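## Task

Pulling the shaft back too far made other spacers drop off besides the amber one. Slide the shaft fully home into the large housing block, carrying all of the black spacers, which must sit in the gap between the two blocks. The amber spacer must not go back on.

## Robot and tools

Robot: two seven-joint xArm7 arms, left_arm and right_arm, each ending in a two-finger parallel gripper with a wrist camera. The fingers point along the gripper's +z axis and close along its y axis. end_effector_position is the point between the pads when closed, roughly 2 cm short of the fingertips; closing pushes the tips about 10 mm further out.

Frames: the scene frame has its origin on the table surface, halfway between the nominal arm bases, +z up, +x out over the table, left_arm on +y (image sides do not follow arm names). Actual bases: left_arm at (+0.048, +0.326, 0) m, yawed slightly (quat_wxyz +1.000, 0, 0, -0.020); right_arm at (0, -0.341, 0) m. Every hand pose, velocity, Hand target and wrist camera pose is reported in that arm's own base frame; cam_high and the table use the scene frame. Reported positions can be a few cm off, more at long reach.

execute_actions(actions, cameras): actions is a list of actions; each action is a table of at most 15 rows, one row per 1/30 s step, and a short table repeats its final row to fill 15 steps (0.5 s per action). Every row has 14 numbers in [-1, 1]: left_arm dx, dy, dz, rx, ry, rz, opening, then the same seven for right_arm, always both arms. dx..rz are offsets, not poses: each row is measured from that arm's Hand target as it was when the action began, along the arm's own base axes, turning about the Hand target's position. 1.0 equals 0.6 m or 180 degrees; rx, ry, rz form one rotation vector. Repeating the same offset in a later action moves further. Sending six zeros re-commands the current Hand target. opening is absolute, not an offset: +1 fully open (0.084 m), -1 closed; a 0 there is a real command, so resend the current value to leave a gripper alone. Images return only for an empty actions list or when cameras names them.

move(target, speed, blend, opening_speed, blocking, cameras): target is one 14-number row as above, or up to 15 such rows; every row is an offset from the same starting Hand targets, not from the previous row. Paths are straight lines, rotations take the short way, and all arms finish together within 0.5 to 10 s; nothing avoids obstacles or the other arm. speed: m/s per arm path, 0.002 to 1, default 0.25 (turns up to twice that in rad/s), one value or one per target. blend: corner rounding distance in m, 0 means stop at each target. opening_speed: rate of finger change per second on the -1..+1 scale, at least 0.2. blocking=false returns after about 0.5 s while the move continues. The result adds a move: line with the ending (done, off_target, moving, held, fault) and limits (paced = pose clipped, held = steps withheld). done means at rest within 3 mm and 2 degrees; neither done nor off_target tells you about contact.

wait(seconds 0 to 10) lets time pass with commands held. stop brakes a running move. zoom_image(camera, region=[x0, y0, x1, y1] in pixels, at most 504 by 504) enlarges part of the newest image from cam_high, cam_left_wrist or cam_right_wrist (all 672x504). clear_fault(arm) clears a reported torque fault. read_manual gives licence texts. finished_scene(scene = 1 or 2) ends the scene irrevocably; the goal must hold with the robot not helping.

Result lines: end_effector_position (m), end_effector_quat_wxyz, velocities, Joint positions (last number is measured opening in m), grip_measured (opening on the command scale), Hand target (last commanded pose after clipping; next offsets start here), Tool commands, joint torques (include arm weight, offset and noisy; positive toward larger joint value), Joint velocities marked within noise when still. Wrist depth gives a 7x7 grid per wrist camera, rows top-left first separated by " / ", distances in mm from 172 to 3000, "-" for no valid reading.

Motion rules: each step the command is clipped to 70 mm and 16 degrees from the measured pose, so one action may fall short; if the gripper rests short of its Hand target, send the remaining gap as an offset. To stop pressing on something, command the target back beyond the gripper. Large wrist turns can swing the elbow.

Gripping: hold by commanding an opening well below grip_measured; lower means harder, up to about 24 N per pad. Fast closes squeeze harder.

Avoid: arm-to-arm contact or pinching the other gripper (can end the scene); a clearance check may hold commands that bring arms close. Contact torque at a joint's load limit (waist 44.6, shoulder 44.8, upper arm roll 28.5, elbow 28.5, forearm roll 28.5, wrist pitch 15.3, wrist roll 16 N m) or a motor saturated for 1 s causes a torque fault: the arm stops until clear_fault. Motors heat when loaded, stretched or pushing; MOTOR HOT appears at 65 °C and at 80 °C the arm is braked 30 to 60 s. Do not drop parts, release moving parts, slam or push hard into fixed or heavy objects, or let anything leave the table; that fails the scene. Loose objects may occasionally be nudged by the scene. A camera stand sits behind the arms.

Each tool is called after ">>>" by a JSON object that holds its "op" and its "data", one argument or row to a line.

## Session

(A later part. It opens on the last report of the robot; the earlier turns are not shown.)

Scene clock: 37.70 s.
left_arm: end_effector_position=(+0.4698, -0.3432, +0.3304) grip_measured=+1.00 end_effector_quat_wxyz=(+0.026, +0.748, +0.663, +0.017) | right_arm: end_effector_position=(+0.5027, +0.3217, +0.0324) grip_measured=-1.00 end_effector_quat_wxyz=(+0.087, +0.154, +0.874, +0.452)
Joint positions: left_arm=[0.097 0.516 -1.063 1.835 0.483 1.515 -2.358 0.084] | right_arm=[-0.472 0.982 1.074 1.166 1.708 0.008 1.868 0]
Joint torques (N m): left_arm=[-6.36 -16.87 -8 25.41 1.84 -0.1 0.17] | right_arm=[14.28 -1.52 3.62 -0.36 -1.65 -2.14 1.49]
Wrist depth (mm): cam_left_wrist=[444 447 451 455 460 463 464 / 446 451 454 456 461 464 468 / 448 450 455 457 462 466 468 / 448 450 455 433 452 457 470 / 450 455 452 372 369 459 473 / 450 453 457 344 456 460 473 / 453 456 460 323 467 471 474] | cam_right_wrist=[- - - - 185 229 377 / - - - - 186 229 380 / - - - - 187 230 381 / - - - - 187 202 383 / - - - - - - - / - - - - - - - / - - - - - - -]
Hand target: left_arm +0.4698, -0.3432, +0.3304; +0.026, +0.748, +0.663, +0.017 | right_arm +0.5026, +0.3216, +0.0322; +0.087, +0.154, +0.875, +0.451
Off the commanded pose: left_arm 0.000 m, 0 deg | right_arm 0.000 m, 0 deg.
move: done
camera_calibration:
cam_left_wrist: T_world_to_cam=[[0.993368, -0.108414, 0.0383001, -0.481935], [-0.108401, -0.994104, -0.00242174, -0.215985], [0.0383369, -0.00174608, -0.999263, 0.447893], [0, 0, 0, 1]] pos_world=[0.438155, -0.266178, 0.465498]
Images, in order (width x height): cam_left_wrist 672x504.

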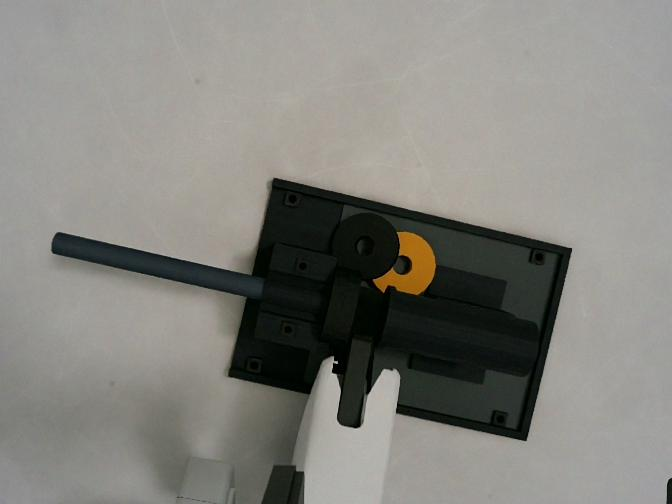

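>>> {"op": "move", "data": {
  "target": [
    [0,0,0,0,0,0,1,-0.066,-0.172,0.04,0,0,0,-1],
    [0,0,0,0,0,0,1,-0.25,-0.35,0.2,0,0,0,-1]
  ],
  "blend": 0.02
}}

>>> {"op": "move", "data": {
  "target": [0.0163,0.2205,-0.367,-0.1404,-0.0096,-0.0831,0.333,0,0,0,0,0,0,-1],
  "cameras": ["cam_left_wrist","cam_high"]
}}

Scene clock: 42.23 s.
left_arm: end_effector_position=(+0.4698, -0.3432, +0.3304) grip_measured=+1.00 end_effector_quat_wxyz=(+0.026, +0.748, +0.663, +0.017) | right_arm: end_effector_position=(+0.3526, +0.1116, +0.1522) grip_measured=-1.00 end_effector_quat_wxyz=(+0.087, +0.154, +0.875, +0.451)
Joint positions: left_arm=[0.097 0.516 -1.063 1.835 0.483 1.515 -2.358 0.084] | right_arm=[-2.215 0.571 2.117 0.33 0.935 0.542 2.603 0]
Joint torques (N m): left_arm=[-6.21 -16.53 -8.83 25.37 1.96 0.02 0.27] | right_arm=[-5.77 5.01 8.56 8.42 -2.35 -2.1 1.55]
Wrist depth (mm): cam_left_wrist=[444 448 450 455 459 462 467 / 447 450 454 457 461 464 467 / 448 451 453 456 462 464 468 / 448 449 456 435 455 458 469 / 450 455 451 376 369 459 472 / 451 454 458 453 455 460 473 / 451 456 460 463 468 472 474] | cam_right_wrist=[223 258 305 353 450 613 969 / 224 258 305 355 451 615 978 / 224 259 305 355 450 523 983 / 224 259 307 357 452 523 984 / 225 259 307 357 454 526 1000 / 225 260 309 358 392 376 1005 / 226 261 308 358 392 365 884]
Hand target: left_arm +0.4698, -0.3432, +0.3304; +0.026, +0.748, +0.663, +0.017 | right_arm +0.3526, +0.1116, +0.1522; +0.087, +0.154, +0.875, +0.451
Off the commanded pose: left_arm 0.000 m, 0 deg | right_arm 0.000 m, 0 deg.
move: done; limits=paced

Scene clock: 43.87 s.
left_arm: end_effector_position=(+0.4796, -0.2109, +0.1102) grip_measured=+0.32 end_effector_quat_wxyz=(+0.201, +0.803, +0.548, -0.121) | right_arm: end_effector_position=(+0.3526, +0.1116, +0.1522) grip_measured=-1.00 end_effector_quat_wxyz=(+0.087, +0.154, +0.875, +0.451)
Joint positions: left_arm=[0.866 0.625 -1.199 0.97 0.224 0.583 -1.592 0.058] | right_arm=[-2.215 0.571 2.117 0.33 0.935 0.542 2.603 0]
Joint torques (N m): left_arm=[-6.47 -10.37 -10.59 21.9 2.24 -3.77 1.09] | right_arm=[-5.91 4.79 8.28 8.35 -2.15 -2.08 1.55]
Wrist depth (mm): cam_left_wrist=[174 177 181 186 191 197 202 / 182 186 191 196 203 208 214 / 191 196 201 208 214 220 228 / 200 206 212 219 226 233 241 / 210 216 225 231 239 247 255 / 223 232 235 237 238 249 263 / 237 245 248 248 241 258 271] | cam_right_wrist=[223 258 305 353 448 615 966 / 224 259 306 355 449 619 984 / 224 259 307 355 453 523 977 / 224 259 307 357 453 523 985 / 225 260 307 357 453 526 870 / 225 260 307 357 392 377 870 / 225 261 309 357 393 366 779]
Hand target: left_arm +0.4796, -0.2109, +0.1102; +0.201, +0.803, +0.548, -0.121 | right_arm +0.3526, +0.1116, +0.1522; +0.087, +0.154, +0.875, +0.451
Off the commanded pose: left_arm 0.000 m, 0 deg | right_arm 0.000 m, 0 deg.
move: done
camera_calibration:
cam_left_wrist: T_world_to_cam=[[0.933054, -0.319828, 0.164683, -0.498422], [-0.359618, -0.841054, 0.404108, 0.0240323], [0.00926224, -0.436277, -0.899765, 0.139127], [0, 0, 0, 1]] pos_world=[0.472409, -0.0784991, 0.197552]
Images, in order (width x height): cam_high 672x504, cam_left_wrist 672x504.

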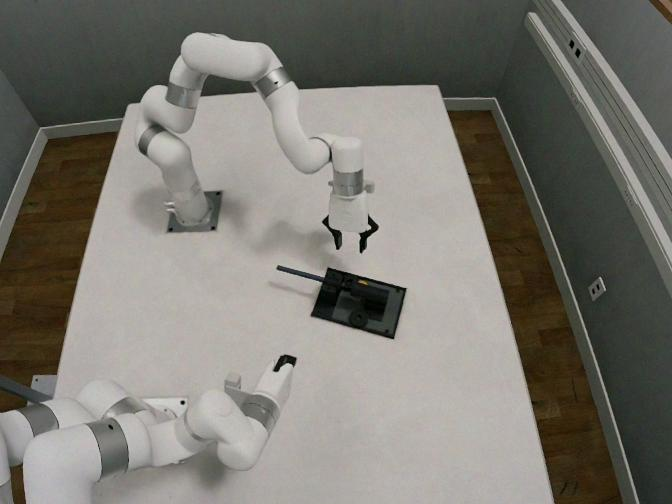

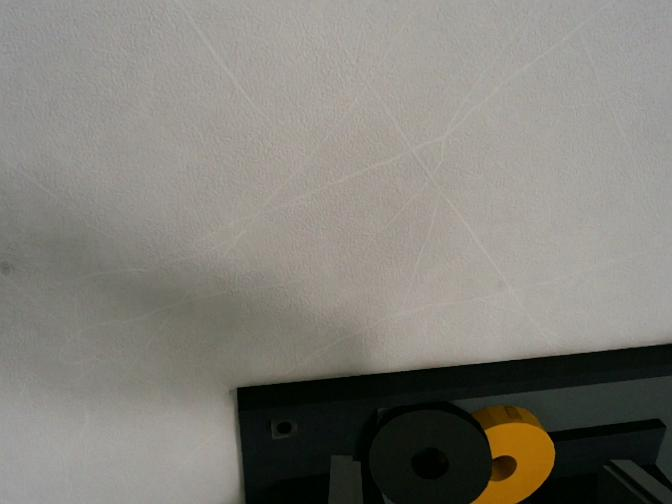

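>>> {"op": "zoom_image", "data": {
  "camera": "cam_high",
  "region": [290, 250, 420, 350]
}}

>>> {"op": "zoom_image", "data": {
  "camera": "cam_left_wrist",
  "region": [220, 350, 672, 504]
}}

Scaled by 3.877 from the camera's 672x504 image, which has a finer 960x720 frame.

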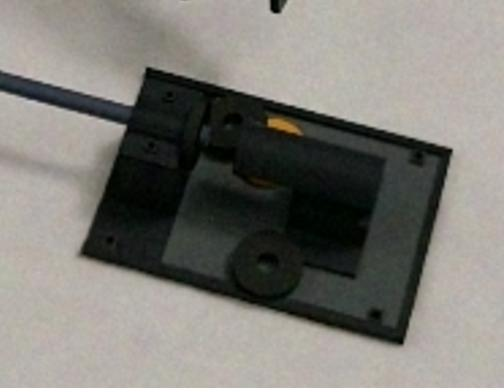

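Scaled by 1.115 from the camera's 672x504 image, which has a finer 960x720 frame.

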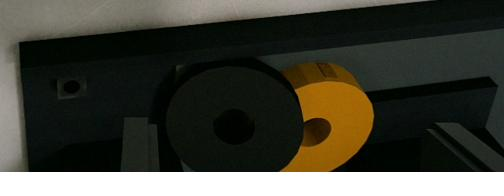

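>>> {"op": "move", "data": {
  "target": [0.007,-0.0587,-0.1187,0,0,0,0.333,0,0,0,0,0,0,-1],
  "cameras": ["cam_left_wrist","cam_high"],
  "speed": 0.08
}}

>>> {"op": "zoom_image", "data": {
  "camera": "cam_high",
  "region": [290, 250, 420, 350]
}}

Scene clock: 45.77 s.
left_arm: end_effector_position=(+0.4838, -0.2461, +0.0389) grip_measured=+0.32 end_effector_quat_wxyz=(+0.201, +0.803, +0.548, -0.121) | right_arm: end_effector_position=(+0.3526, +0.1116, +0.1522) grip_measured=-1.00 end_effector_quat_wxyz=(+0.087, +0.154, +0.875, +0.451)
Joint positions: left_arm=[0.6 0.756 -0.962 1.012 0.345 0.419 -1.676 0.058] | right_arm=[-2.215 0.571 2.117 0.33 0.935 0.542 2.603 0]
Joint torques (N m): left_arm=[-6.3 -14.45 -11.5 19.26 2.26 -3.83 -0.55] | right_arm=[-5.89 5.41 8.33 8.39 -2.28 -2.03 1.53]
Wrist depth (mm): cam_left_wrist=[- - - - - - - / - - - - - - - / - - - - - - - / - - - - - - - / - - - - - - - / - - - - - - 174 / - - - - - - -] | cam_right_wrist=[223 258 305 354 448 615 970 / 223 258 307 355 450 616 973 / 224 259 307 354 450 522 985 / 224 259 307 355 452 524 984 / 225 259 307 357 454 526 995 / 225 260 307 358 392 377 434 / 226 260 308 358 393 363 428]
Hand target: left_arm +0.4838, -0.2461, +0.0389; +0.201, +0.803, +0.548, -0.121 | right_arm +0.3526, +0.1116, +0.1522; +0.087, +0.154, +0.875, +0.451
Off the commanded pose: left_arm 0.000 m, 0 deg | right_arm 0.000 m, 0 deg.
move: done
camera_calibration:
cam_left_wrist: T_world_to_cam=[[0.933087, -0.319737, 0.164671, -0.501861], [-0.359531, -0.841048, 0.404198, 0.0246991], [0.00925946, -0.436357, -0.899726, 0.0595654], [0, 0, 0, 1]] pos_world=[0.476608, -0.113699, 0.126251]
Images, in order (width x height): cam_high 672x504, cam_left_wrist 672x504.

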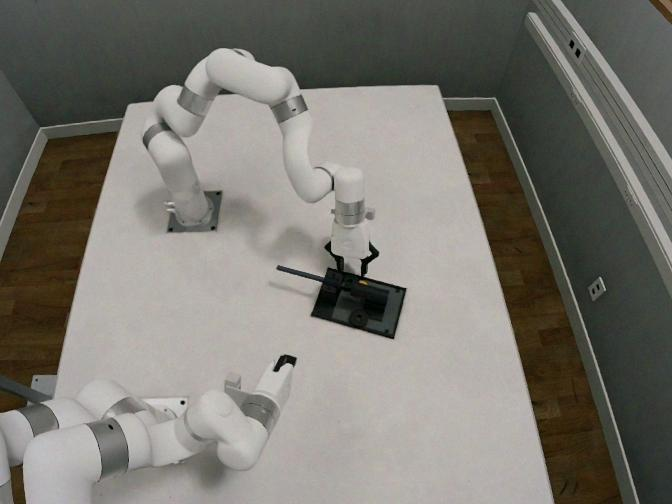

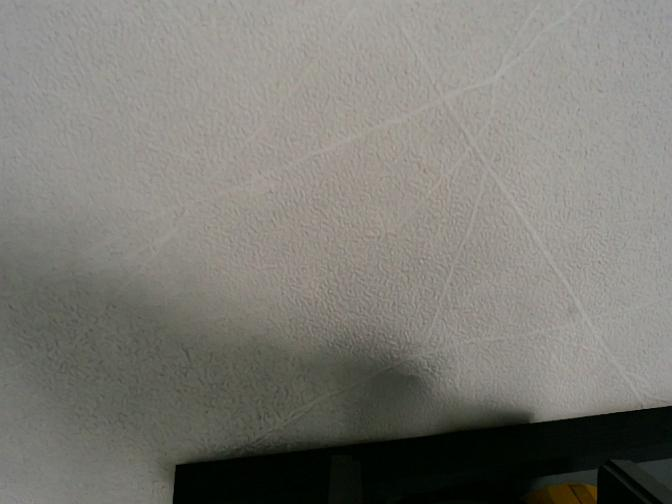

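Scaled by 3.877 from the camera's 672x504 image, which has a finer 960x720 frame.

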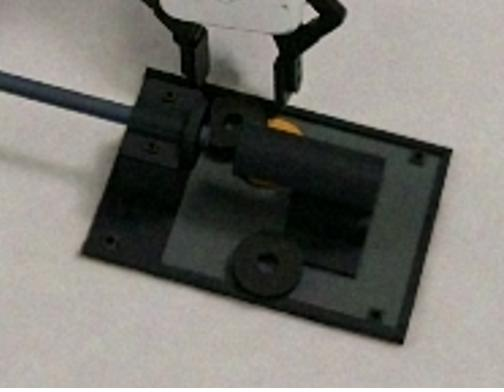

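Looks well straddled. Close and see.

>>> {"op": "move", "data": {
  "target": [0,0,0,0,0,0,-0.1,0,0,0,0,0,0,-1],
  "opening_speed": 0.6
}}

Scene clock: 46.80 s.
left_arm: end_effector_position=(+0.4838, -0.2461, +0.0389) grip_measured=-0.11 end_effector_quat_wxyz=(+0.201, +0.803, +0.548, -0.121) | right_arm: end_effector_position=(+0.3526, +0.1116, +0.1522) grip_measured=-1.00 end_effector_quat_wxyz=(+0.087, +0.154, +0.875, +0.451)
Joint positions: left_arm=[0.6 0.756 -0.962 1.012 0.345 0.419 -1.676 0.039] | right_arm=[-2.215 0.571 2.117 0.33 0.935 0.542 2.603 0]
Joint torques (N m): left_arm=[-6.7 -14.93 -11.59 19.04 2.09 -3.54 -0.81] | right_arm=[-5.72 4.99 8.11 8.27 -2.29 -2.13 1.59]
Wrist depth (mm): cam_left_wrist=[- - - - - - - / - - - - - - - / - - - - - - - / - - - - - - - / - - - - - - - / - - - - - - 174 / - - - - - - 182] | cam_right_wrist=[223 258 305 354 450 613 980 / 224 258 305 354 450 617 981 / 224 258 306 355 451 522 980 / 224 260 307 357 452 526 983 / 224 260 307 356 452 525 1003 / 225 260 307 358 393 376 437 / 225 261 308 358 392 365 427]
Hand target: left_arm +0.4838, -0.2461, +0.0389; +0.201, +0.803, +0.548, -0.121 | right_arm +0.3526, +0.1116, +0.1522; +0.087, +0.154, +0.875, +0.451
Off the commanded pose: left_arm 0.000 m, 0 deg | right_arm 0.000 m, 0 deg.
move: done

>>> {"op": "move", "data": {
  "target": [
    [0,0,0,0,0,0,0.333,0,0,0,0,0,0,-1],
    [0,0,-0.01,0,0,0,0.333,0,0,0,0,0,0,-1],
    [0,0,-0.01,0,0,0,-0.15,0,0,0,0,0,0,-1]
  ],
  "speed": 0.03,
  "opening_speed": 0.8,
  "cameras": ["cam_high"]
}}

>>> {"op": "zoom_image", "data": {
  "camera": "cam_high",
  "region": [290, 250, 420, 350]
}}

Scene clock: 49.50 s.
left_arm: end_effector_position=(+0.4843, -0.2461, +0.0335) grip_measured=+0.33 end_effector_quat_wxyz=(+0.201, +0.803, +0.548, -0.120) | right_arm: end_effector_position=(+0.3526, +0.1116, +0.1522) grip_measured=-1.00 end_effector_quat_wxyz=(+0.087, +0.154, +0.875, +0.451)
Joint positions: left_arm=[0.589 0.765 -0.947 1.014 0.351 0.407 -1.676 0.058] | right_arm=[-2.215 0.571 2.117 0.33 0.935 0.542 2.603 0]
Joint torques (N m): left_arm=[-25.14 9.19 10.57 -16.63 -0.58 3.76 1.41] | right_arm=[-5.93 4.98 8.21 8.46 -2.34 -2.02 1.59]
Wrist depth (mm): cam_left_wrist=[- - - - - - - / - - - - - - - / - - - - - - - / - - - - - - - / - - - - - - - / - - - - - - 173 / - - - - - - -] | cam_right_wrist=[223 258 306 353 447 616 974 / 224 258 305 356 450 614 974 / 224 259 306 355 452 521 978 / 224 259 307 356 453 525 988 / 225 260 307 357 455 523 995 / 224 260 309 358 393 376 435 / 225 260 308 358 392 365 430]
Hand target: left_arm +0.4838, -0.2461, +0.0329; +0.201, +0.803, +0.548, -0.121 | right_arm +0.3526, +0.1116, +0.1522; +0.087, +0.154, +0.875, +0.451
Off the commanded pose: left_arm 0.001 m, 0 deg | right_arm 0.000 m, 0 deg.
move: done
Images, in order (width x height): cam_high 672x504.

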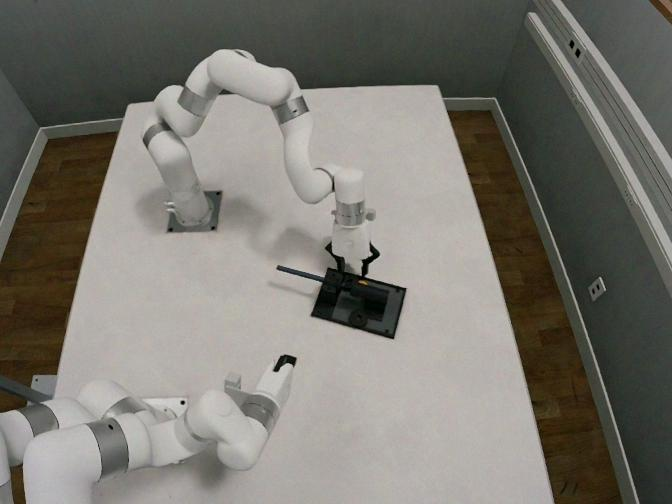

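Scaled by 3.877 from the camera's 672x504 image, which has a finer 960x720 frame.

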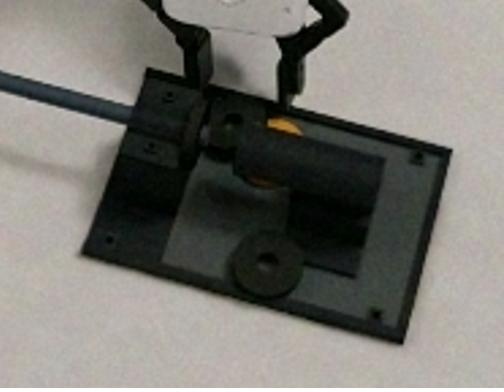

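>>> {"op": "move", "data": {
  "target": [
    [0,0,0.01,0,0,0,0.333,0,0,0,0,0,0,-1],
    [-0.004,-0.011,0.01,0,0,0,0.333,0,0,0,0,0,0,-1],
    [-0.004,-0.011,-0.005,0,0,0,0.333,0,0,0,0,0,0,-1]
  ],
  "speed": 0.03
}}

>>> {"op": "move", "data": {
  "target": [0,0,0,0,0,0,-0.15,0,0,0,0,0,0,-1],
  "opening_speed": 0.6,
  "cameras": ["cam_high"]
}}

>>> {"op": "zoom_image", "data": {
  "camera": "cam_high",
  "region": [290, 250, 420, 350]
}}

Scene clock: 51.53 s.
left_arm: end_effector_position=(+0.5104, -0.2480, +0.0514) grip_measured=+0.32 end_effector_quat_wxyz=(+0.219, +0.796, +0.555, -0.101) | right_arm: end_effector_position=(+0.3526, +0.1116, +0.1522) grip_measured=-1.00 end_effector_quat_wxyz=(+0.087, +0.154, +0.875, +0.451)
Joint positions: left_arm=[0.576 0.758 -0.947 1.064 0.35 0.4 -1.689 0.058] | right_arm=[-2.215 0.571 2.117 0.33 0.935 0.542 2.603 0]
Joint torques (N m): left_arm=[-3.62 -15.76 -12.09 19.92 0.49 -1.22 0.34] | right_arm=[-5.75 4.92 8.07 8.53 -2.21 -2.02 1.59]
Wrist depth (mm): cam_left_wrist=[- - - - - - - / - - - - - - - / - - - - - - - / - - - - - - 174 / - - - - - 175 184 / - - - 174 179 185 193 / - - - - 178 187 200] | cam_right_wrist=[223 258 305 354 449 617 973 / 224 258 305 354 449 619 976 / 224 259 307 356 451 524 984 / 224 259 307 356 454 524 988 / 224 259 307 357 452 526 995 / 225 260 308 359 393 375 460 / 225 261 308 358 392 365 429]
Hand target: left_arm +0.5104, -0.2480, +0.0514; +0.219, +0.796, +0.555, -0.101 (not the last commanded pose) | right_arm +0.3526, +0.1116, +0.1522; +0.087, +0.154, +0.875, +0.451
Tool commands: left_gripper/opening=+0.333 right_gripper/opening=-1.0
Off the commanded pose: left_arm 0.036 m, 3 deg | right_arm 0.000 m, 0 deg.
TORQUE FAULT: the external load on joint 4 (elbow) of the left arm reached its load limit, and that arm stopped. The contact can be on any part of that arm beyond that joint, not only on its tool. A torque fault puts only its own arm into a fault stop. That arm's remaining commands of this call were not run. The hold on joint 4 (elbow) of that arm was moved back by the arm itself, up to 3 degrees, as the stop began. That arm is still stopped at the end of this call. While its stop runs, that arm, its gripper or tool too, takes no new command.
CLEAR FAULT: the left arm stays stopped (state 4) until you call clear_fault(arm="left_arm").
End effector pose when the fault began: left_arm: position (+0.4827, -0.2525, +0.0357), quat_wxyz (+0.202, +0.803, +0.548, -0.119)
Joint positions when the fault began: left_arm=[0.575 0.759 -0.947 1.012 0.35 0.401 -1.689 0.058]
move: fault (left_arm); path passed 2 of 3 targets

not run: an earlier result of this reply reported a stop or a fault. Calls in your next reply go to the robot.

Scaled by 3.877 from the camera's 672x504 image, which has a finer 960x720 frame.
This view is cut from an older image: the scene may have changed since it was taken.

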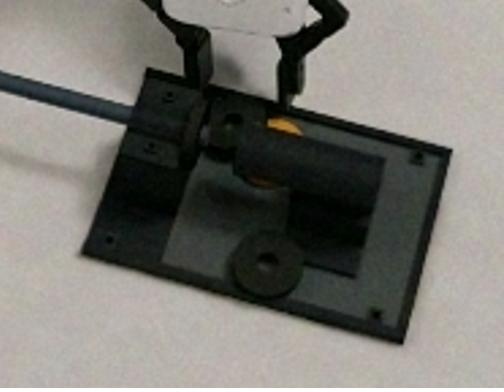

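>>> {"op": "clear_fault", "data": {
  "arm": "left_arm"
}}

>>> {"op": "move", "data": {
  "target": [-0.02,0.1,0.2,0.14,0,0.083,0.333,0,0,0,0,0,0,-1],
  "cameras": ["cam_left_wrist","cam_high"]
}}

>>> {"op": "zoom_image", "data": {
  "camera": "cam_high",
  "region": [290, 250, 420, 350]
}}

Scene clock: 51.73 s.
left_arm: end_effector_position=(+0.5104, -0.2480, +0.0514) grip_measured=+0.32 end_effector_quat_wxyz=(+0.219, +0.796, +0.555, -0.101) | right_arm: end_effector_position=(+0.3526, +0.1116, +0.1522) grip_measured=-1.00 end_effector_quat_wxyz=(+0.087, +0.154, +0.875, +0.451)
Joint positions: left_arm=[0.576 0.758 -0.947 1.064 0.35 0.4 -1.689 0.058] | right_arm=[-2.215 0.571 2.117 0.33 0.935 0.542 2.603 0]
Joint torques (N m): left_arm=[-3.77 -15.65 -12.09 19.78 0.33 -1.17 0.06] | right_arm=[-5.66 4.77 8.19 8.52 -2.06 -2.21 1.52]
Wrist depth (mm): cam_left_wrist=[- - - - - - - / - - - - - - - / - - - - - - - / - - - - - - 174 / - - - - - 176 183 / - - - 174 179 184 193 / - - - - 178 187 200] | cam_right_wrist=[223 258 305 355 450 613 974 / 224 259 306 355 449 617 977 / 224 259 307 355 451 521 984 / 224 259 307 356 454 523 994 / 224 259 307 356 454 526 1000 / 225 259 308 358 392 377 460 / 225 261 309 357 392 364 429]
Hand target: left_arm +0.5104, -0.2480, +0.0514; +0.219, +0.796, +0.555, -0.101 (not the last commanded pose) | right_arm +0.3526, +0.1116, +0.1522; +0.087, +0.154, +0.875, +0.451
Tool commands: left_gripper/opening=+0.333 right_gripper/opening=-1.0
Off the commanded pose: left_arm 0.036 m, 3 deg | right_arm 0.000 m, 0 deg.
TORQUE FAULT, CONTINUED: the left arm's stop, for the torque fault of joint 4 (elbow) that an earlier result reported, is over. The call counts as one of the actions that you can send in this scene. The hold on joint 4 (elbow) of that arm was moved back by the arm itself, up to 3 degrees, as the stop began. That arm's target is now where it stood when the stop ended, not its last command. That arm's gripper keeps its grip as last carried out, and that arm accepts commands again: back off and push less far.
CLEAR FAULT: your call cleared the left arm's torque fault. If a joint's load stays at its limit, that arm stops again at once.

Scene clock: 53.30 s.
left_arm: end_effector_position=(+0.4984, -0.1879, +0.1714) grip_measured=+0.32 end_effector_quat_wxyz=(+0.052, +0.747, +0.661, +0.051) | right_arm: end_effector_position=(+0.3526, +0.1116, +0.1522) grip_measured=-1.00 end_effector_quat_wxyz=(+0.087, +0.154, +0.875, +0.451)
Joint positions: left_arm=[0.527 0.277 -0.961 1.12 0.367 0.851 -2.078 0.058] | right_arm=[-2.215 0.571 2.117 0.33 0.935 0.542 2.603 0]
Joint torques (N m): left_arm=[-6.44 -18.52 -1.48 27.29 2.1 -0.25 -0.7] | right_arm=[-5.56 4.91 8.09 8.41 -2.15 -1.97 1.45]
Wrist depth (mm): cam_left_wrist=[283 289 294 300 307 313 321 / 283 289 294 301 307 314 322 / 283 289 295 300 307 314 322 / 283 289 295 300 307 313 323 / 283 289 295 301 307 314 323 / 283 289 295 301 307 314 323 / 284 288 295 301 306 315 324] | cam_right_wrist=[223 258 305 353 450 611 968 / 224 258 306 354 452 616 980 / 224 258 306 355 453 522 988 / 224 259 306 356 453 525 988 / 225 259 307 358 455 526 995 / 225 260 307 358 392 377 868 / 225 261 309 359 392 365 880]
Hand target: left_arm +0.4984, -0.1880, +0.1714; +0.052, +0.747, +0.661, +0.051 | right_arm +0.3526, +0.1116, +0.1522; +0.087, +0.154, +0.875, +0.451
Off the commanded pose: left_arm 0.000 m, 0 deg | right_arm 0.000 m, 0 deg.
move: done
camera_calibration:
cam_left_wrist: T_world_to_cam=[[0.986517, -0.108721, 0.122325, -0.498398], [-0.10718, -0.994056, -0.0191265, -0.0566615], [0.123678, 0.00575772, -0.992306, 0.245897], [0, 0, 0, 1]] pos_world=[0.455193, -0.111927, 0.303888]
Images, in order (width x height): cam_high 672x504, cam_left_wrist 672x504.

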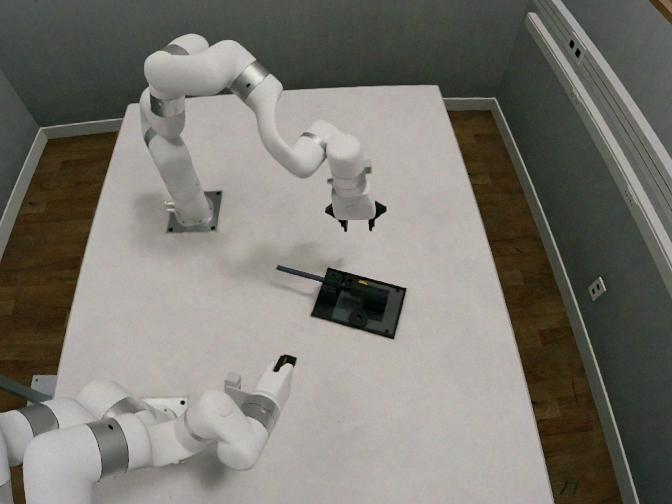

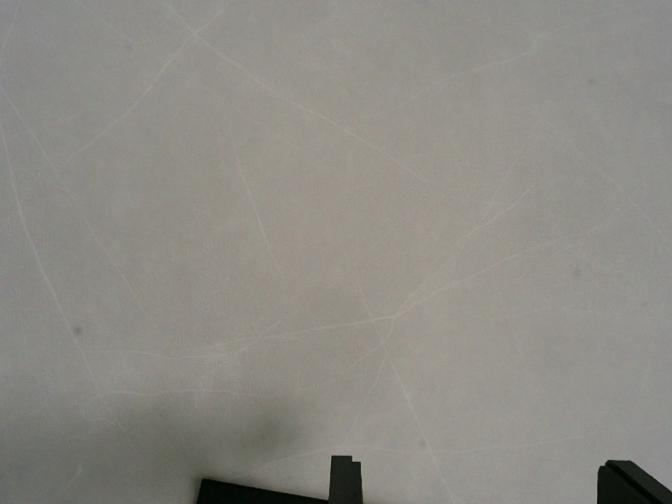

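Scaled by 3.877 from the camera's 672x504 image, which has a finer 960x720 frame.

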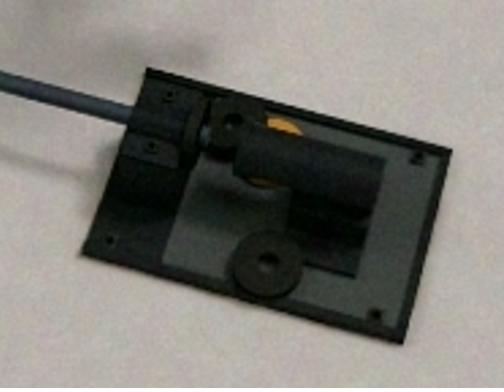

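>>> {"op": "move", "data": {
  "target": [-0.055,-0.237,0.115,0,0.0395,0,1,0,0,0,0,0,0,-1],
  "cameras": ["cam_left_wrist"]
}}

>>> {"op": "zoom_image", "data": {
  "camera": "cam_left_wrist",
  "region": [230, 130, 560, 400]
}}

Scene clock: 54.80 s.
left_arm: end_effector_position=(+0.4654, -0.3301, +0.2404) grip_measured=+1.00 end_effector_quat_wxyz=(+0.011, +0.748, +0.663, +0.005) | right_arm: end_effector_position=(+0.3526, +0.1116, +0.1522) grip_measured=-1.00 end_effector_quat_wxyz=(+0.087, +0.154, +0.875, +0.451)
Joint positions: left_arm=[0.147 0.478 -0.969 1.562 0.416 1.278 -2.334 0.084] | right_arm=[-2.215 0.571 2.117 0.33 0.935 0.542 2.603 0]
Joint torques (N m): left_arm=[-6.92 -16.22 -5.78 27.23 2.03 0.13 -0.97] | right_arm=[-5.46 4.8 8.1 8.52 -2.14 -1.99 1.48]
Wrist depth (mm): cam_left_wrist=[367 367 368 368 369 370 369 / 366 368 368 369 370 370 370 / 369 369 369 369 369 370 372 / 368 369 370 365 353 364 372 / 370 370 288 285 354 359 366 / 371 371 371 288 352 277 359 / 373 373 372 373 360 366 376] | cam_right_wrist=[223 259 305 354 448 613 976 / 224 259 306 355 451 617 973 / 224 258 306 355 452 523 984 / 224 259 307 356 454 523 1000 / 224 259 307 357 454 525 1003 / 225 260 308 357 392 376 1010 / 225 260 308 359 392 364 872]
Hand target: left_arm +0.4654, -0.3302, +0.2404; +0.011, +0.748, +0.663, +0.005 | right_arm +0.3526, +0.1116, +0.1522; +0.087, +0.154, +0.875, +0.451
Off the commanded pose: left_arm 0.000 m, 0 deg | right_arm 0.000 m, 0 deg.
move: done
camera_calibration:
cam_left_wrist: T_world_to_cam=[[0.994081, -0.10864, -0.000602088, -0.463688], [-0.108642, -0.994064, -0.0057269, -0.202774], [0.0000236554, 0.00575842, -0.999983, 0.378736], [0, 0, 0, 1]] pos_world=[0.438905, -0.254127, 0.377289]
Images, in order (width x height): cam_left_wrist 672x504.

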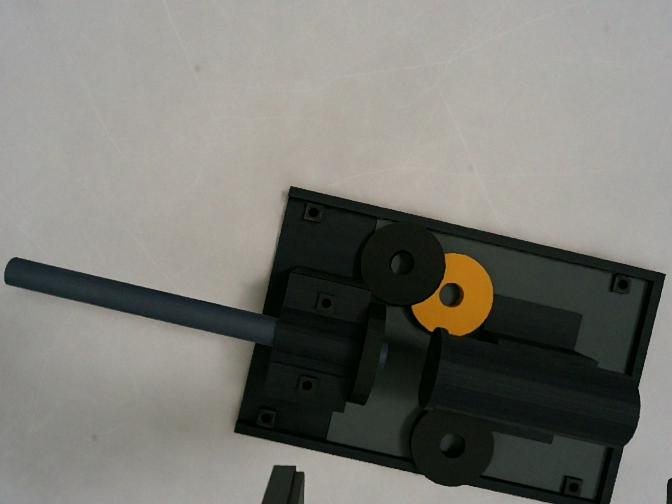

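Scaled by 1.527 from the camera's 672x504 image, which has a finer 960x720 frame.

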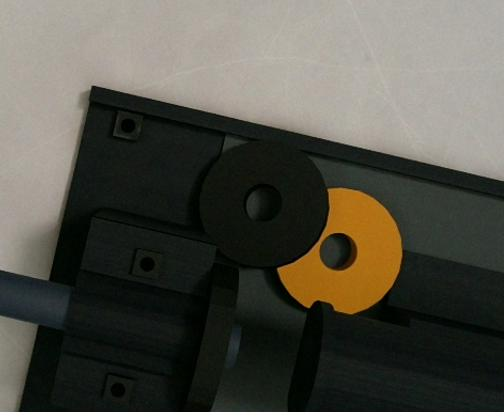

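>>> {"op": "zoom_image", "data": {
  "camera": "cam_left_wrist",
  "region": [370, 370, 570, 504]
}}

Scaled by 2.520 from the camera's 672x504 image, which has a finer 960x720 frame.

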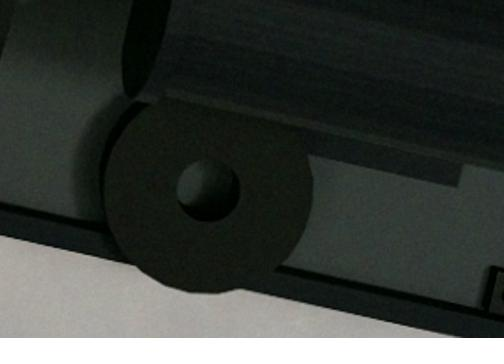

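>>> {"op": "move", "data": {
  "target": [0,0,0,0,0,0,1,0.2125,0.1557,-0.06,0.1965,0.361,-0.438,0.476],
  "cameras": ["cam_right_wrist","cam_left_wrist"]
}}

Scene clock: 60.57 s.
left_arm: end_effector_position=(+0.4654, -0.3302, +0.2404) grip_measured=+1.00 end_effector_quat_wxyz=(+0.011, +0.748, +0.663, +0.005) | right_arm: end_effector_position=(+0.4801, +0.2050, +0.1162) grip_measured=+0.47 end_effector_quat_wxyz=(-0.149, +0.849, +0.345, +0.370)
Joint positions: left_arm=[0.147 0.478 -0.969 1.562 0.416 1.278 -2.334 0.084] | right_arm=[-1.694 -0.268 2.059 0.755 2.004 0.491 4.138 0.064]
Joint torques (N m): left_arm=[-6.89 -16.69 -5.75 26.72 1.76 0.07 -0.54] | right_arm=[-5.92 1.86 -2.9 15 -2.2 -1.71 1.48]
Wrist depth (mm): cam_left_wrist=[367 367 367 367 368 370 370 / 367 369 368 370 369 370 371 / 368 369 370 370 370 372 372 / 369 370 370 365 353 365 373 / 370 370 288 284 354 358 364 / 371 372 372 289 352 277 360 / 371 372 373 373 360 366 375] | cam_right_wrist=[567 573 575 579 584 583 1302 / 487 494 496 500 480 503 505 / 416 418 419 421 424 425 426 / 372 375 388 232 241 380 382 / 223 220 220 232 270 335 346 / 202 208 291 286 280 296 307 / 198 222 271 264 263 273 276]
Hand target: left_arm +0.4654, -0.3302, +0.2404; +0.011, +0.748, +0.663, +0.005 | right_arm +0.4801, +0.2050, +0.1162; -0.149, +0.849, +0.345, +0.370
Off the commanded pose: left_arm 0.000 m, 0 deg | right_arm 0.000 m, 0 deg.
move: done
camera_calibration:
cam_left_wrist: T_world_to_cam=[[0.99407, -0.108739, -0.000599977, -0.463809], [-0.10874, -0.994054, -0.00572744, -0.202717], [0.0000263856, 0.00575872, -0.999983, 0.378735], [0, 0, 0, 1]] pos_world=[0.439005, -0.254127, 0.377289]
cam_right_wrist: T_world_to_cam=[[0.695663, -0.717985, 0.0234633, -0.162827], [-0.478538, -0.487526, -0.730287, 0.481362], [0.535774, 0.496806, -0.682737, -0.146869], [0, 0, 0, 1]] pos_world=[0.422312, 0.190735, 0.25508]
Images, in order (width x height): cam_left_wrist 672x504, cam_right_wrist 672x504.

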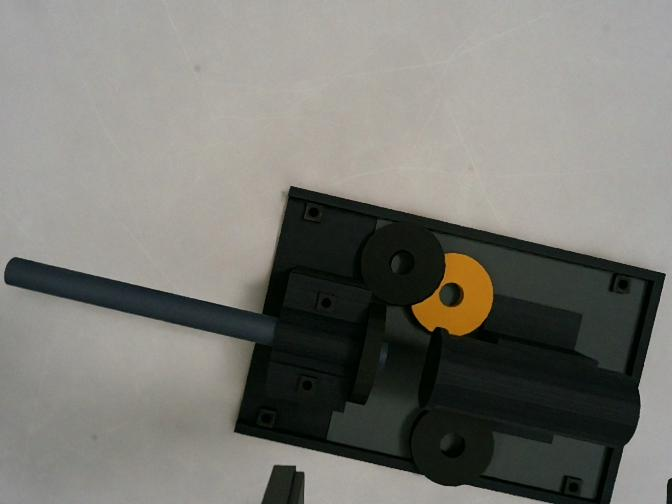

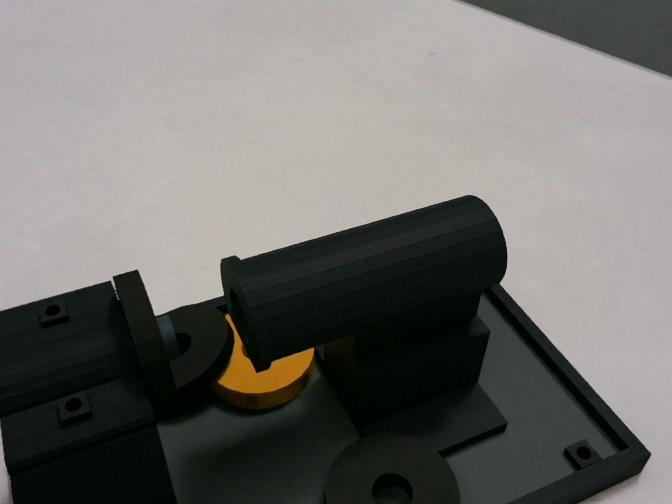

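>>> {"op": "move", "data": {
  "target": [
    [0,0,0,0,0,0,1,0.0305,0.037,-0.052,0,0,0,0.476],
    [0,0,0,0,0,0,1,0.0917,0.0965,-0.1285,0,0,0,0.476]
  ],
  "speed": 0.08,
  "blend": 0.01,
  "cameras": ["cam_left_wrist"]
}}

>>> {"op": "zoom_image", "data": {
  "camera": "cam_left_wrist",
  "region": [340, 304, 540, 504]
}}

Scene clock: 62.60 s.
left_arm: end_effector_position=(+0.4654, -0.3302, +0.2404) grip_measured=+1.00 end_effector_quat_wxyz=(+0.011, +0.748, +0.663, +0.005) | right_arm: end_effector_position=(+0.5351, +0.2629, +0.0391) grip_measured=+0.47 end_effector_quat_wxyz=(-0.149, +0.849, +0.345, +0.370)
Joint positions: left_arm=[0.147 0.478 -0.969 1.562 0.416 1.278 -2.334 0.084] | right_arm=[-1.874 -0.734 2.259 1.023 2.23 0.682 4.209 0.064]
Joint torques (N m): left_arm=[-6.38 -16.53 -5.84 26.87 1.48 0.23 -0.48] | right_arm=[-5.99 8.84 -9.59 12.48 2.82 1.42 1.55]
Wrist depth (mm): cam_left_wrist=[367 366 367 368 370 371 371 / 368 368 369 367 369 370 372 / 368 369 370 369 372 371 372 / 369 370 371 364 354 364 372 / 370 369 288 285 353 359 366 / 371 372 372 288 335 277 361 / 372 372 372 300 353 366 375] | cam_right_wrist=[395 397 399 403 405 407 410 / 341 329 343 346 348 352 352 / 289 291 303 - - - 298 / - - - - - - 276 / - - - - - - 240 / - - - - - - 204 / 176 180 181 186 - 176 187]
Hand target: left_arm +0.4654, -0.3302, +0.2404; +0.011, +0.748, +0.663, +0.005 | right_arm +0.5352, +0.2629, +0.0391; -0.149, +0.849, +0.345, +0.370
Off the commanded pose: left_arm 0.000 m, 0 deg | right_arm 0.000 m, 0 deg.
move: done
camera_calibration:
cam_left_wrist: T_world_to_cam=[[0.99407, -0.108739, -0.000599977, -0.463809], [-0.10874, -0.994054, -0.00572744, -0.202717], [0.0000263856, 0.00575872, -0.999983, 0.378735], [0, 0, 0, 1]] pos_world=[0.439005, -0.254127, 0.377289]
Images, in order (width x height): cam_left_wrist 672x504.

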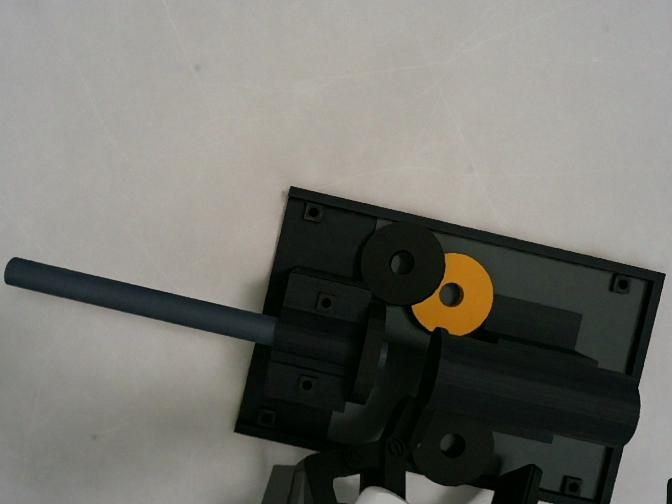

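Scaled by 2.520 from the camera's 672x504 image, which has a finer 960x720 frame.

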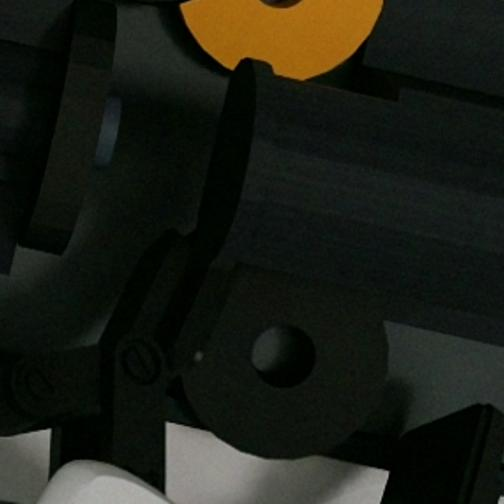

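>>> {"op": "move", "data": {
  "target": [0,0,0,0,0,0,1,-0.0035,0.0035,-0.003,0,0,0,0.476],
  "speed": 0.05
}}

>>> {"op": "move", "data": {
  "target": [0,0,0,0,0,0,1,0,0,0,0,0,0,-0.1],
  "opening_speed": 0.6,
  "cameras": ["cam_left_wrist"]
}}

>>> {"op": "zoom_image", "data": {
  "camera": "cam_left_wrist",
  "region": [340, 304, 540, 504]
}}

Scene clock: 63.47 s.
left_arm: end_effector_position=(+0.4654, -0.3302, +0.2404) grip_measured=+1.00 end_effector_quat_wxyz=(+0.011, +0.748, +0.663, +0.005) | right_arm: end_effector_position=(+0.5331, +0.2650, +0.0373) grip_measured=+0.47 end_effector_quat_wxyz=(-0.149, +0.849, +0.345, +0.370)
Joint positions: left_arm=[0.147 0.478 -0.969 1.562 0.416 1.278 -2.334 0.084] | right_arm=[-1.868 -0.737 2.262 1.021 2.24 0.68 4.205 0.064]
Joint torques (N m): left_arm=[-6.35 -16.71 -6.24 26.82 1.38 0.09 -0.67] | right_arm=[5.95 9.18 -9.64 6.58 2.62 -2.39 -1.42]
Wrist depth (mm): cam_left_wrist=[367 368 368 368 368 369 370 / 366 368 368 369 370 370 370 / 368 369 369 369 370 372 372 / 369 370 370 365 354 364 372 / 370 370 288 285 353 359 365 / 370 371 372 289 315 278 360 / 372 372 373 292 352 365 375] | cam_right_wrist=[392 392 396 398 401 403 407 / 338 325 341 329 345 347 348 / 286 288 301 - - - 295 / - - - - - - - / - - - - - - 227 / - - - - - - 201 / - 178 178 184 - 174 184]
Hand target: left_arm +0.4654, -0.3302, +0.2404; +0.011, +0.748, +0.663, +0.005 | right_arm +0.5331, +0.2650, +0.0373; -0.149, +0.849, +0.345, +0.370
Off the commanded pose: left_arm 0.000 m, 0 deg | right_arm 0.000 m, 0 deg.
move: done

Scene clock: 64.63 s.
left_arm: end_effector_position=(+0.4654, -0.3302, +0.2404) grip_measured=+1.00 end_effector_quat_wxyz=(+0.011, +0.748, +0.663, +0.005) | right_arm: end_effector_position=(+0.5331, +0.2650, +0.0373) grip_measured=+0.09 end_effector_quat_wxyz=(-0.149, +0.849, +0.345, +0.370)
Joint positions: left_arm=[0.147 0.478 -0.969 1.562 0.416 1.278 -2.334 0.084] | right_arm=[-1.868 -0.737 2.262 1.021 2.24 0.68 4.205 0.048]
Joint torques (N m): left_arm=[-6.27 -16.55 -6.51 26.49 1.43 -0.08 -0.51] | right_arm=[5.58 9.06 -9.77 6.35 1.95 -2.21 -1.28]
Wrist depth (mm): cam_left_wrist=[367 367 367 368 368 369 369 / 367 368 369 370 370 370 371 / 369 369 370 369 370 371 371 / 368 370 370 365 354 364 372 / 370 371 288 284 352 359 365 / 370 371 371 288 324 276 360 / 372 371 373 297 353 363 374] | cam_right_wrist=[392 394 397 399 402 403 407 / 338 326 342 329 346 347 349 / 286 288 301 - - - 295 / - - - - - - - / - - - - - - 227 / - - - - - - 202 / - 178 177 184 - 174 184]
Hand target: left_arm +0.4654, -0.3302, +0.2404; +0.011, +0.748, +0.663, +0.005 | right_arm +0.5331, +0.2650, +0.0373; -0.149, +0.849, +0.345, +0.370
Off the commanded pose: left_arm 0.000 m, 0 deg | right_arm 0.000 m, 0 deg.
move: done
camera_calibration:
cam_left_wrist: T_world_to_cam=[[0.99407, -0.108739, -0.000599977, -0.463809], [-0.10874, -0.994054, -0.00572744, -0.202717], [0.0000263856, 0.00575872, -0.999983, 0.378735], [0, 0, 0, 1]] pos_world=[0.439005, -0.254127, 0.377289]
Images, in order (width x height): cam_left_wrist 672x504.

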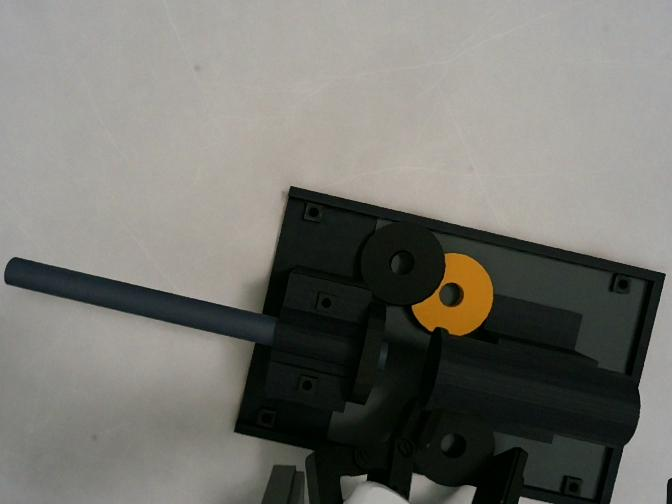

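Scaled by 2.520 from the camera's 672x504 image, which has a finer 960x720 frame.

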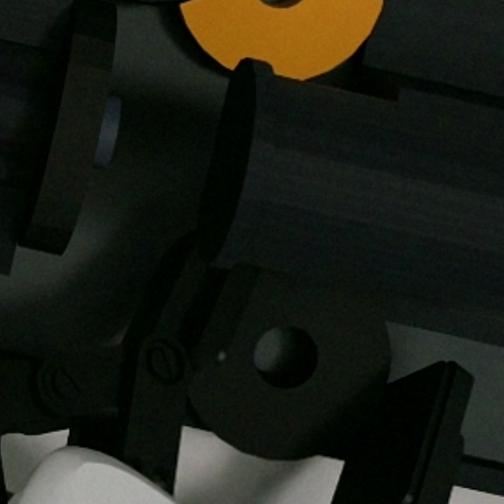

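>>> {"op": "move", "data": {
  "target": [
    [0,0,0,0,0,0,1,-0.02,-0.035,0.04,0,0,0,-0.3],
    [0,0,0,0,0,0,1,-0.08,-0.14,0.18,0,0,0,-0.3]
  ],
  "speed": 0.1,
  "blend": 0.01,
  "cameras": ["cam_left_wrist","cam_high","cam_right_wrist"]
}}

>>> {"op": "zoom_image", "data": {
  "camera": "cam_high",
  "region": [280, 270, 400, 380]
}}

Scene clock: 66.83 s.
left_arm: end_effector_position=(+0.4654, -0.3302, +0.2404) grip_measured=+1.00 end_effector_quat_wxyz=(+0.011, +0.748, +0.663, +0.005) | right_arm: end_effector_position=(+0.4851, +0.1810, +0.1453) grip_measured=+0.09 end_effector_quat_wxyz=(-0.149, +0.849, +0.345, +0.370)
Joint positions: left_arm=[0.147 0.478 -0.969 1.562 0.416 1.278 -2.334 0.084] | right_arm=[-1.665 -0.115 1.99 0.741 1.817 0.405 4.21 0.048]
Joint torques (N m): left_arm=[-6.42 -16.45 -6.57 26.63 0.99 0.03 -0.46] | right_arm=[5.72 9.3 -3.96 10.21 -2.61 -2.29 1.39]
Wrist depth (mm): cam_left_wrist=[367 367 367 368 368 368 371 / 367 369 369 369 369 370 371 / 369 368 370 369 371 372 373 / 368 370 371 366 352 365 372 / 369 371 288 284 354 359 366 / 371 372 372 289 366 277 360 / 371 373 372 373 366 366 375] | cam_right_wrist=[634 637 639 646 1509 1449 1295 / 545 549 552 553 559 560 1290 / 464 465 468 470 472 474 475 / 416 416 432 276 422 424 426 / 387 348 255 266 360 384 384 / 236 309 319 301 322 341 350 / 229 294 302 302 304 305 315]
Hand target: left_arm +0.4654, -0.3302, +0.2404; +0.011, +0.748, +0.663, +0.005 | right_arm +0.4851, +0.1810, +0.1453; -0.149, +0.849, +0.345, +0.370
Off the commanded pose: left_arm 0.000 m, 0 deg | right_arm 0.000 m, 0 deg.
move: done
camera_calibration:
cam_left_wrist: T_world_to_cam=[[0.99407, -0.108739, -0.000599977, -0.463809], [-0.10874, -0.994054, -0.00572744, -0.202717], [0.0000263856, 0.00575872, -0.999983, 0.378735], [0, 0, 0, 1]] pos_world=[0.439005, -0.254127, 0.377289]
cam_right_wrist: T_world_to_cam=[[0.695701, -0.71795, 0.0234168, -0.184159], [-0.478472, -0.487466, -0.73037, 0.493243], [0.535784, 0.496915, -0.68265, -0.117751], [0, 0, 0, 1]] pos_world=[0.427212, 0.166735, 0.28418]

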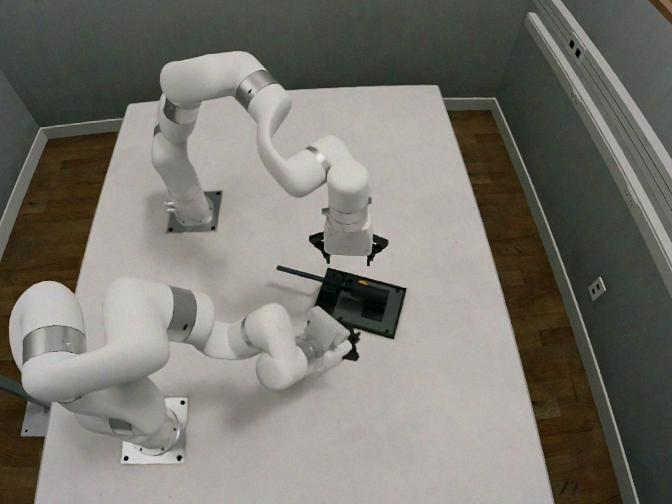

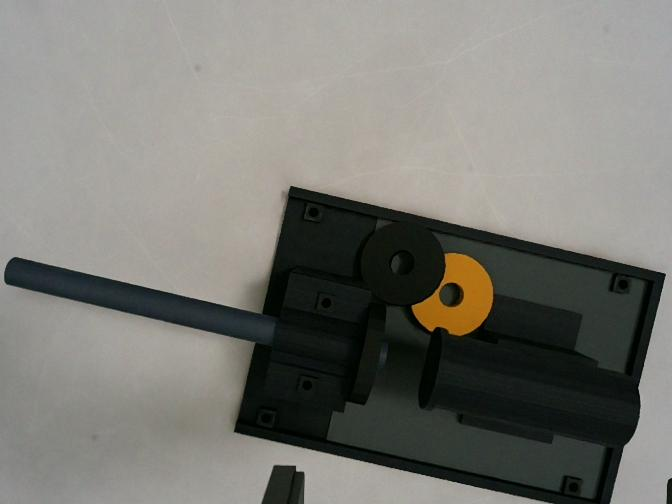

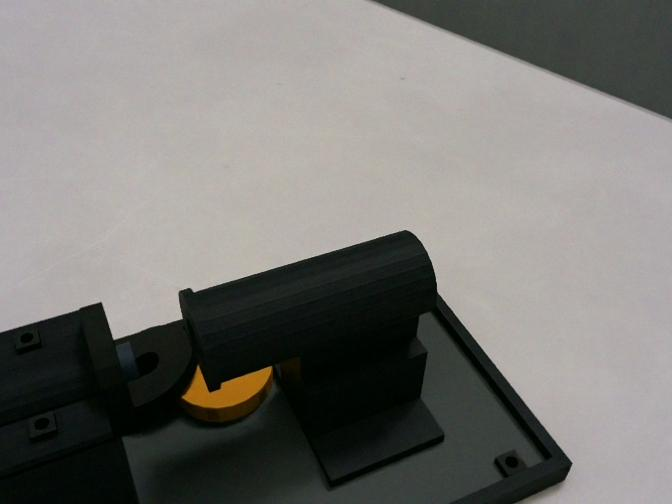

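Scaled by 4.200 from the camera's 672x504 image, which has a finer 960x720 frame.

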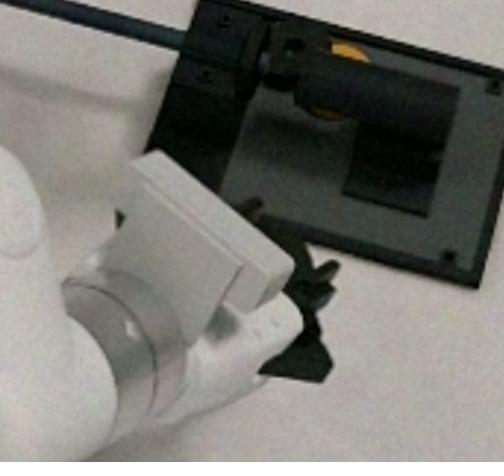

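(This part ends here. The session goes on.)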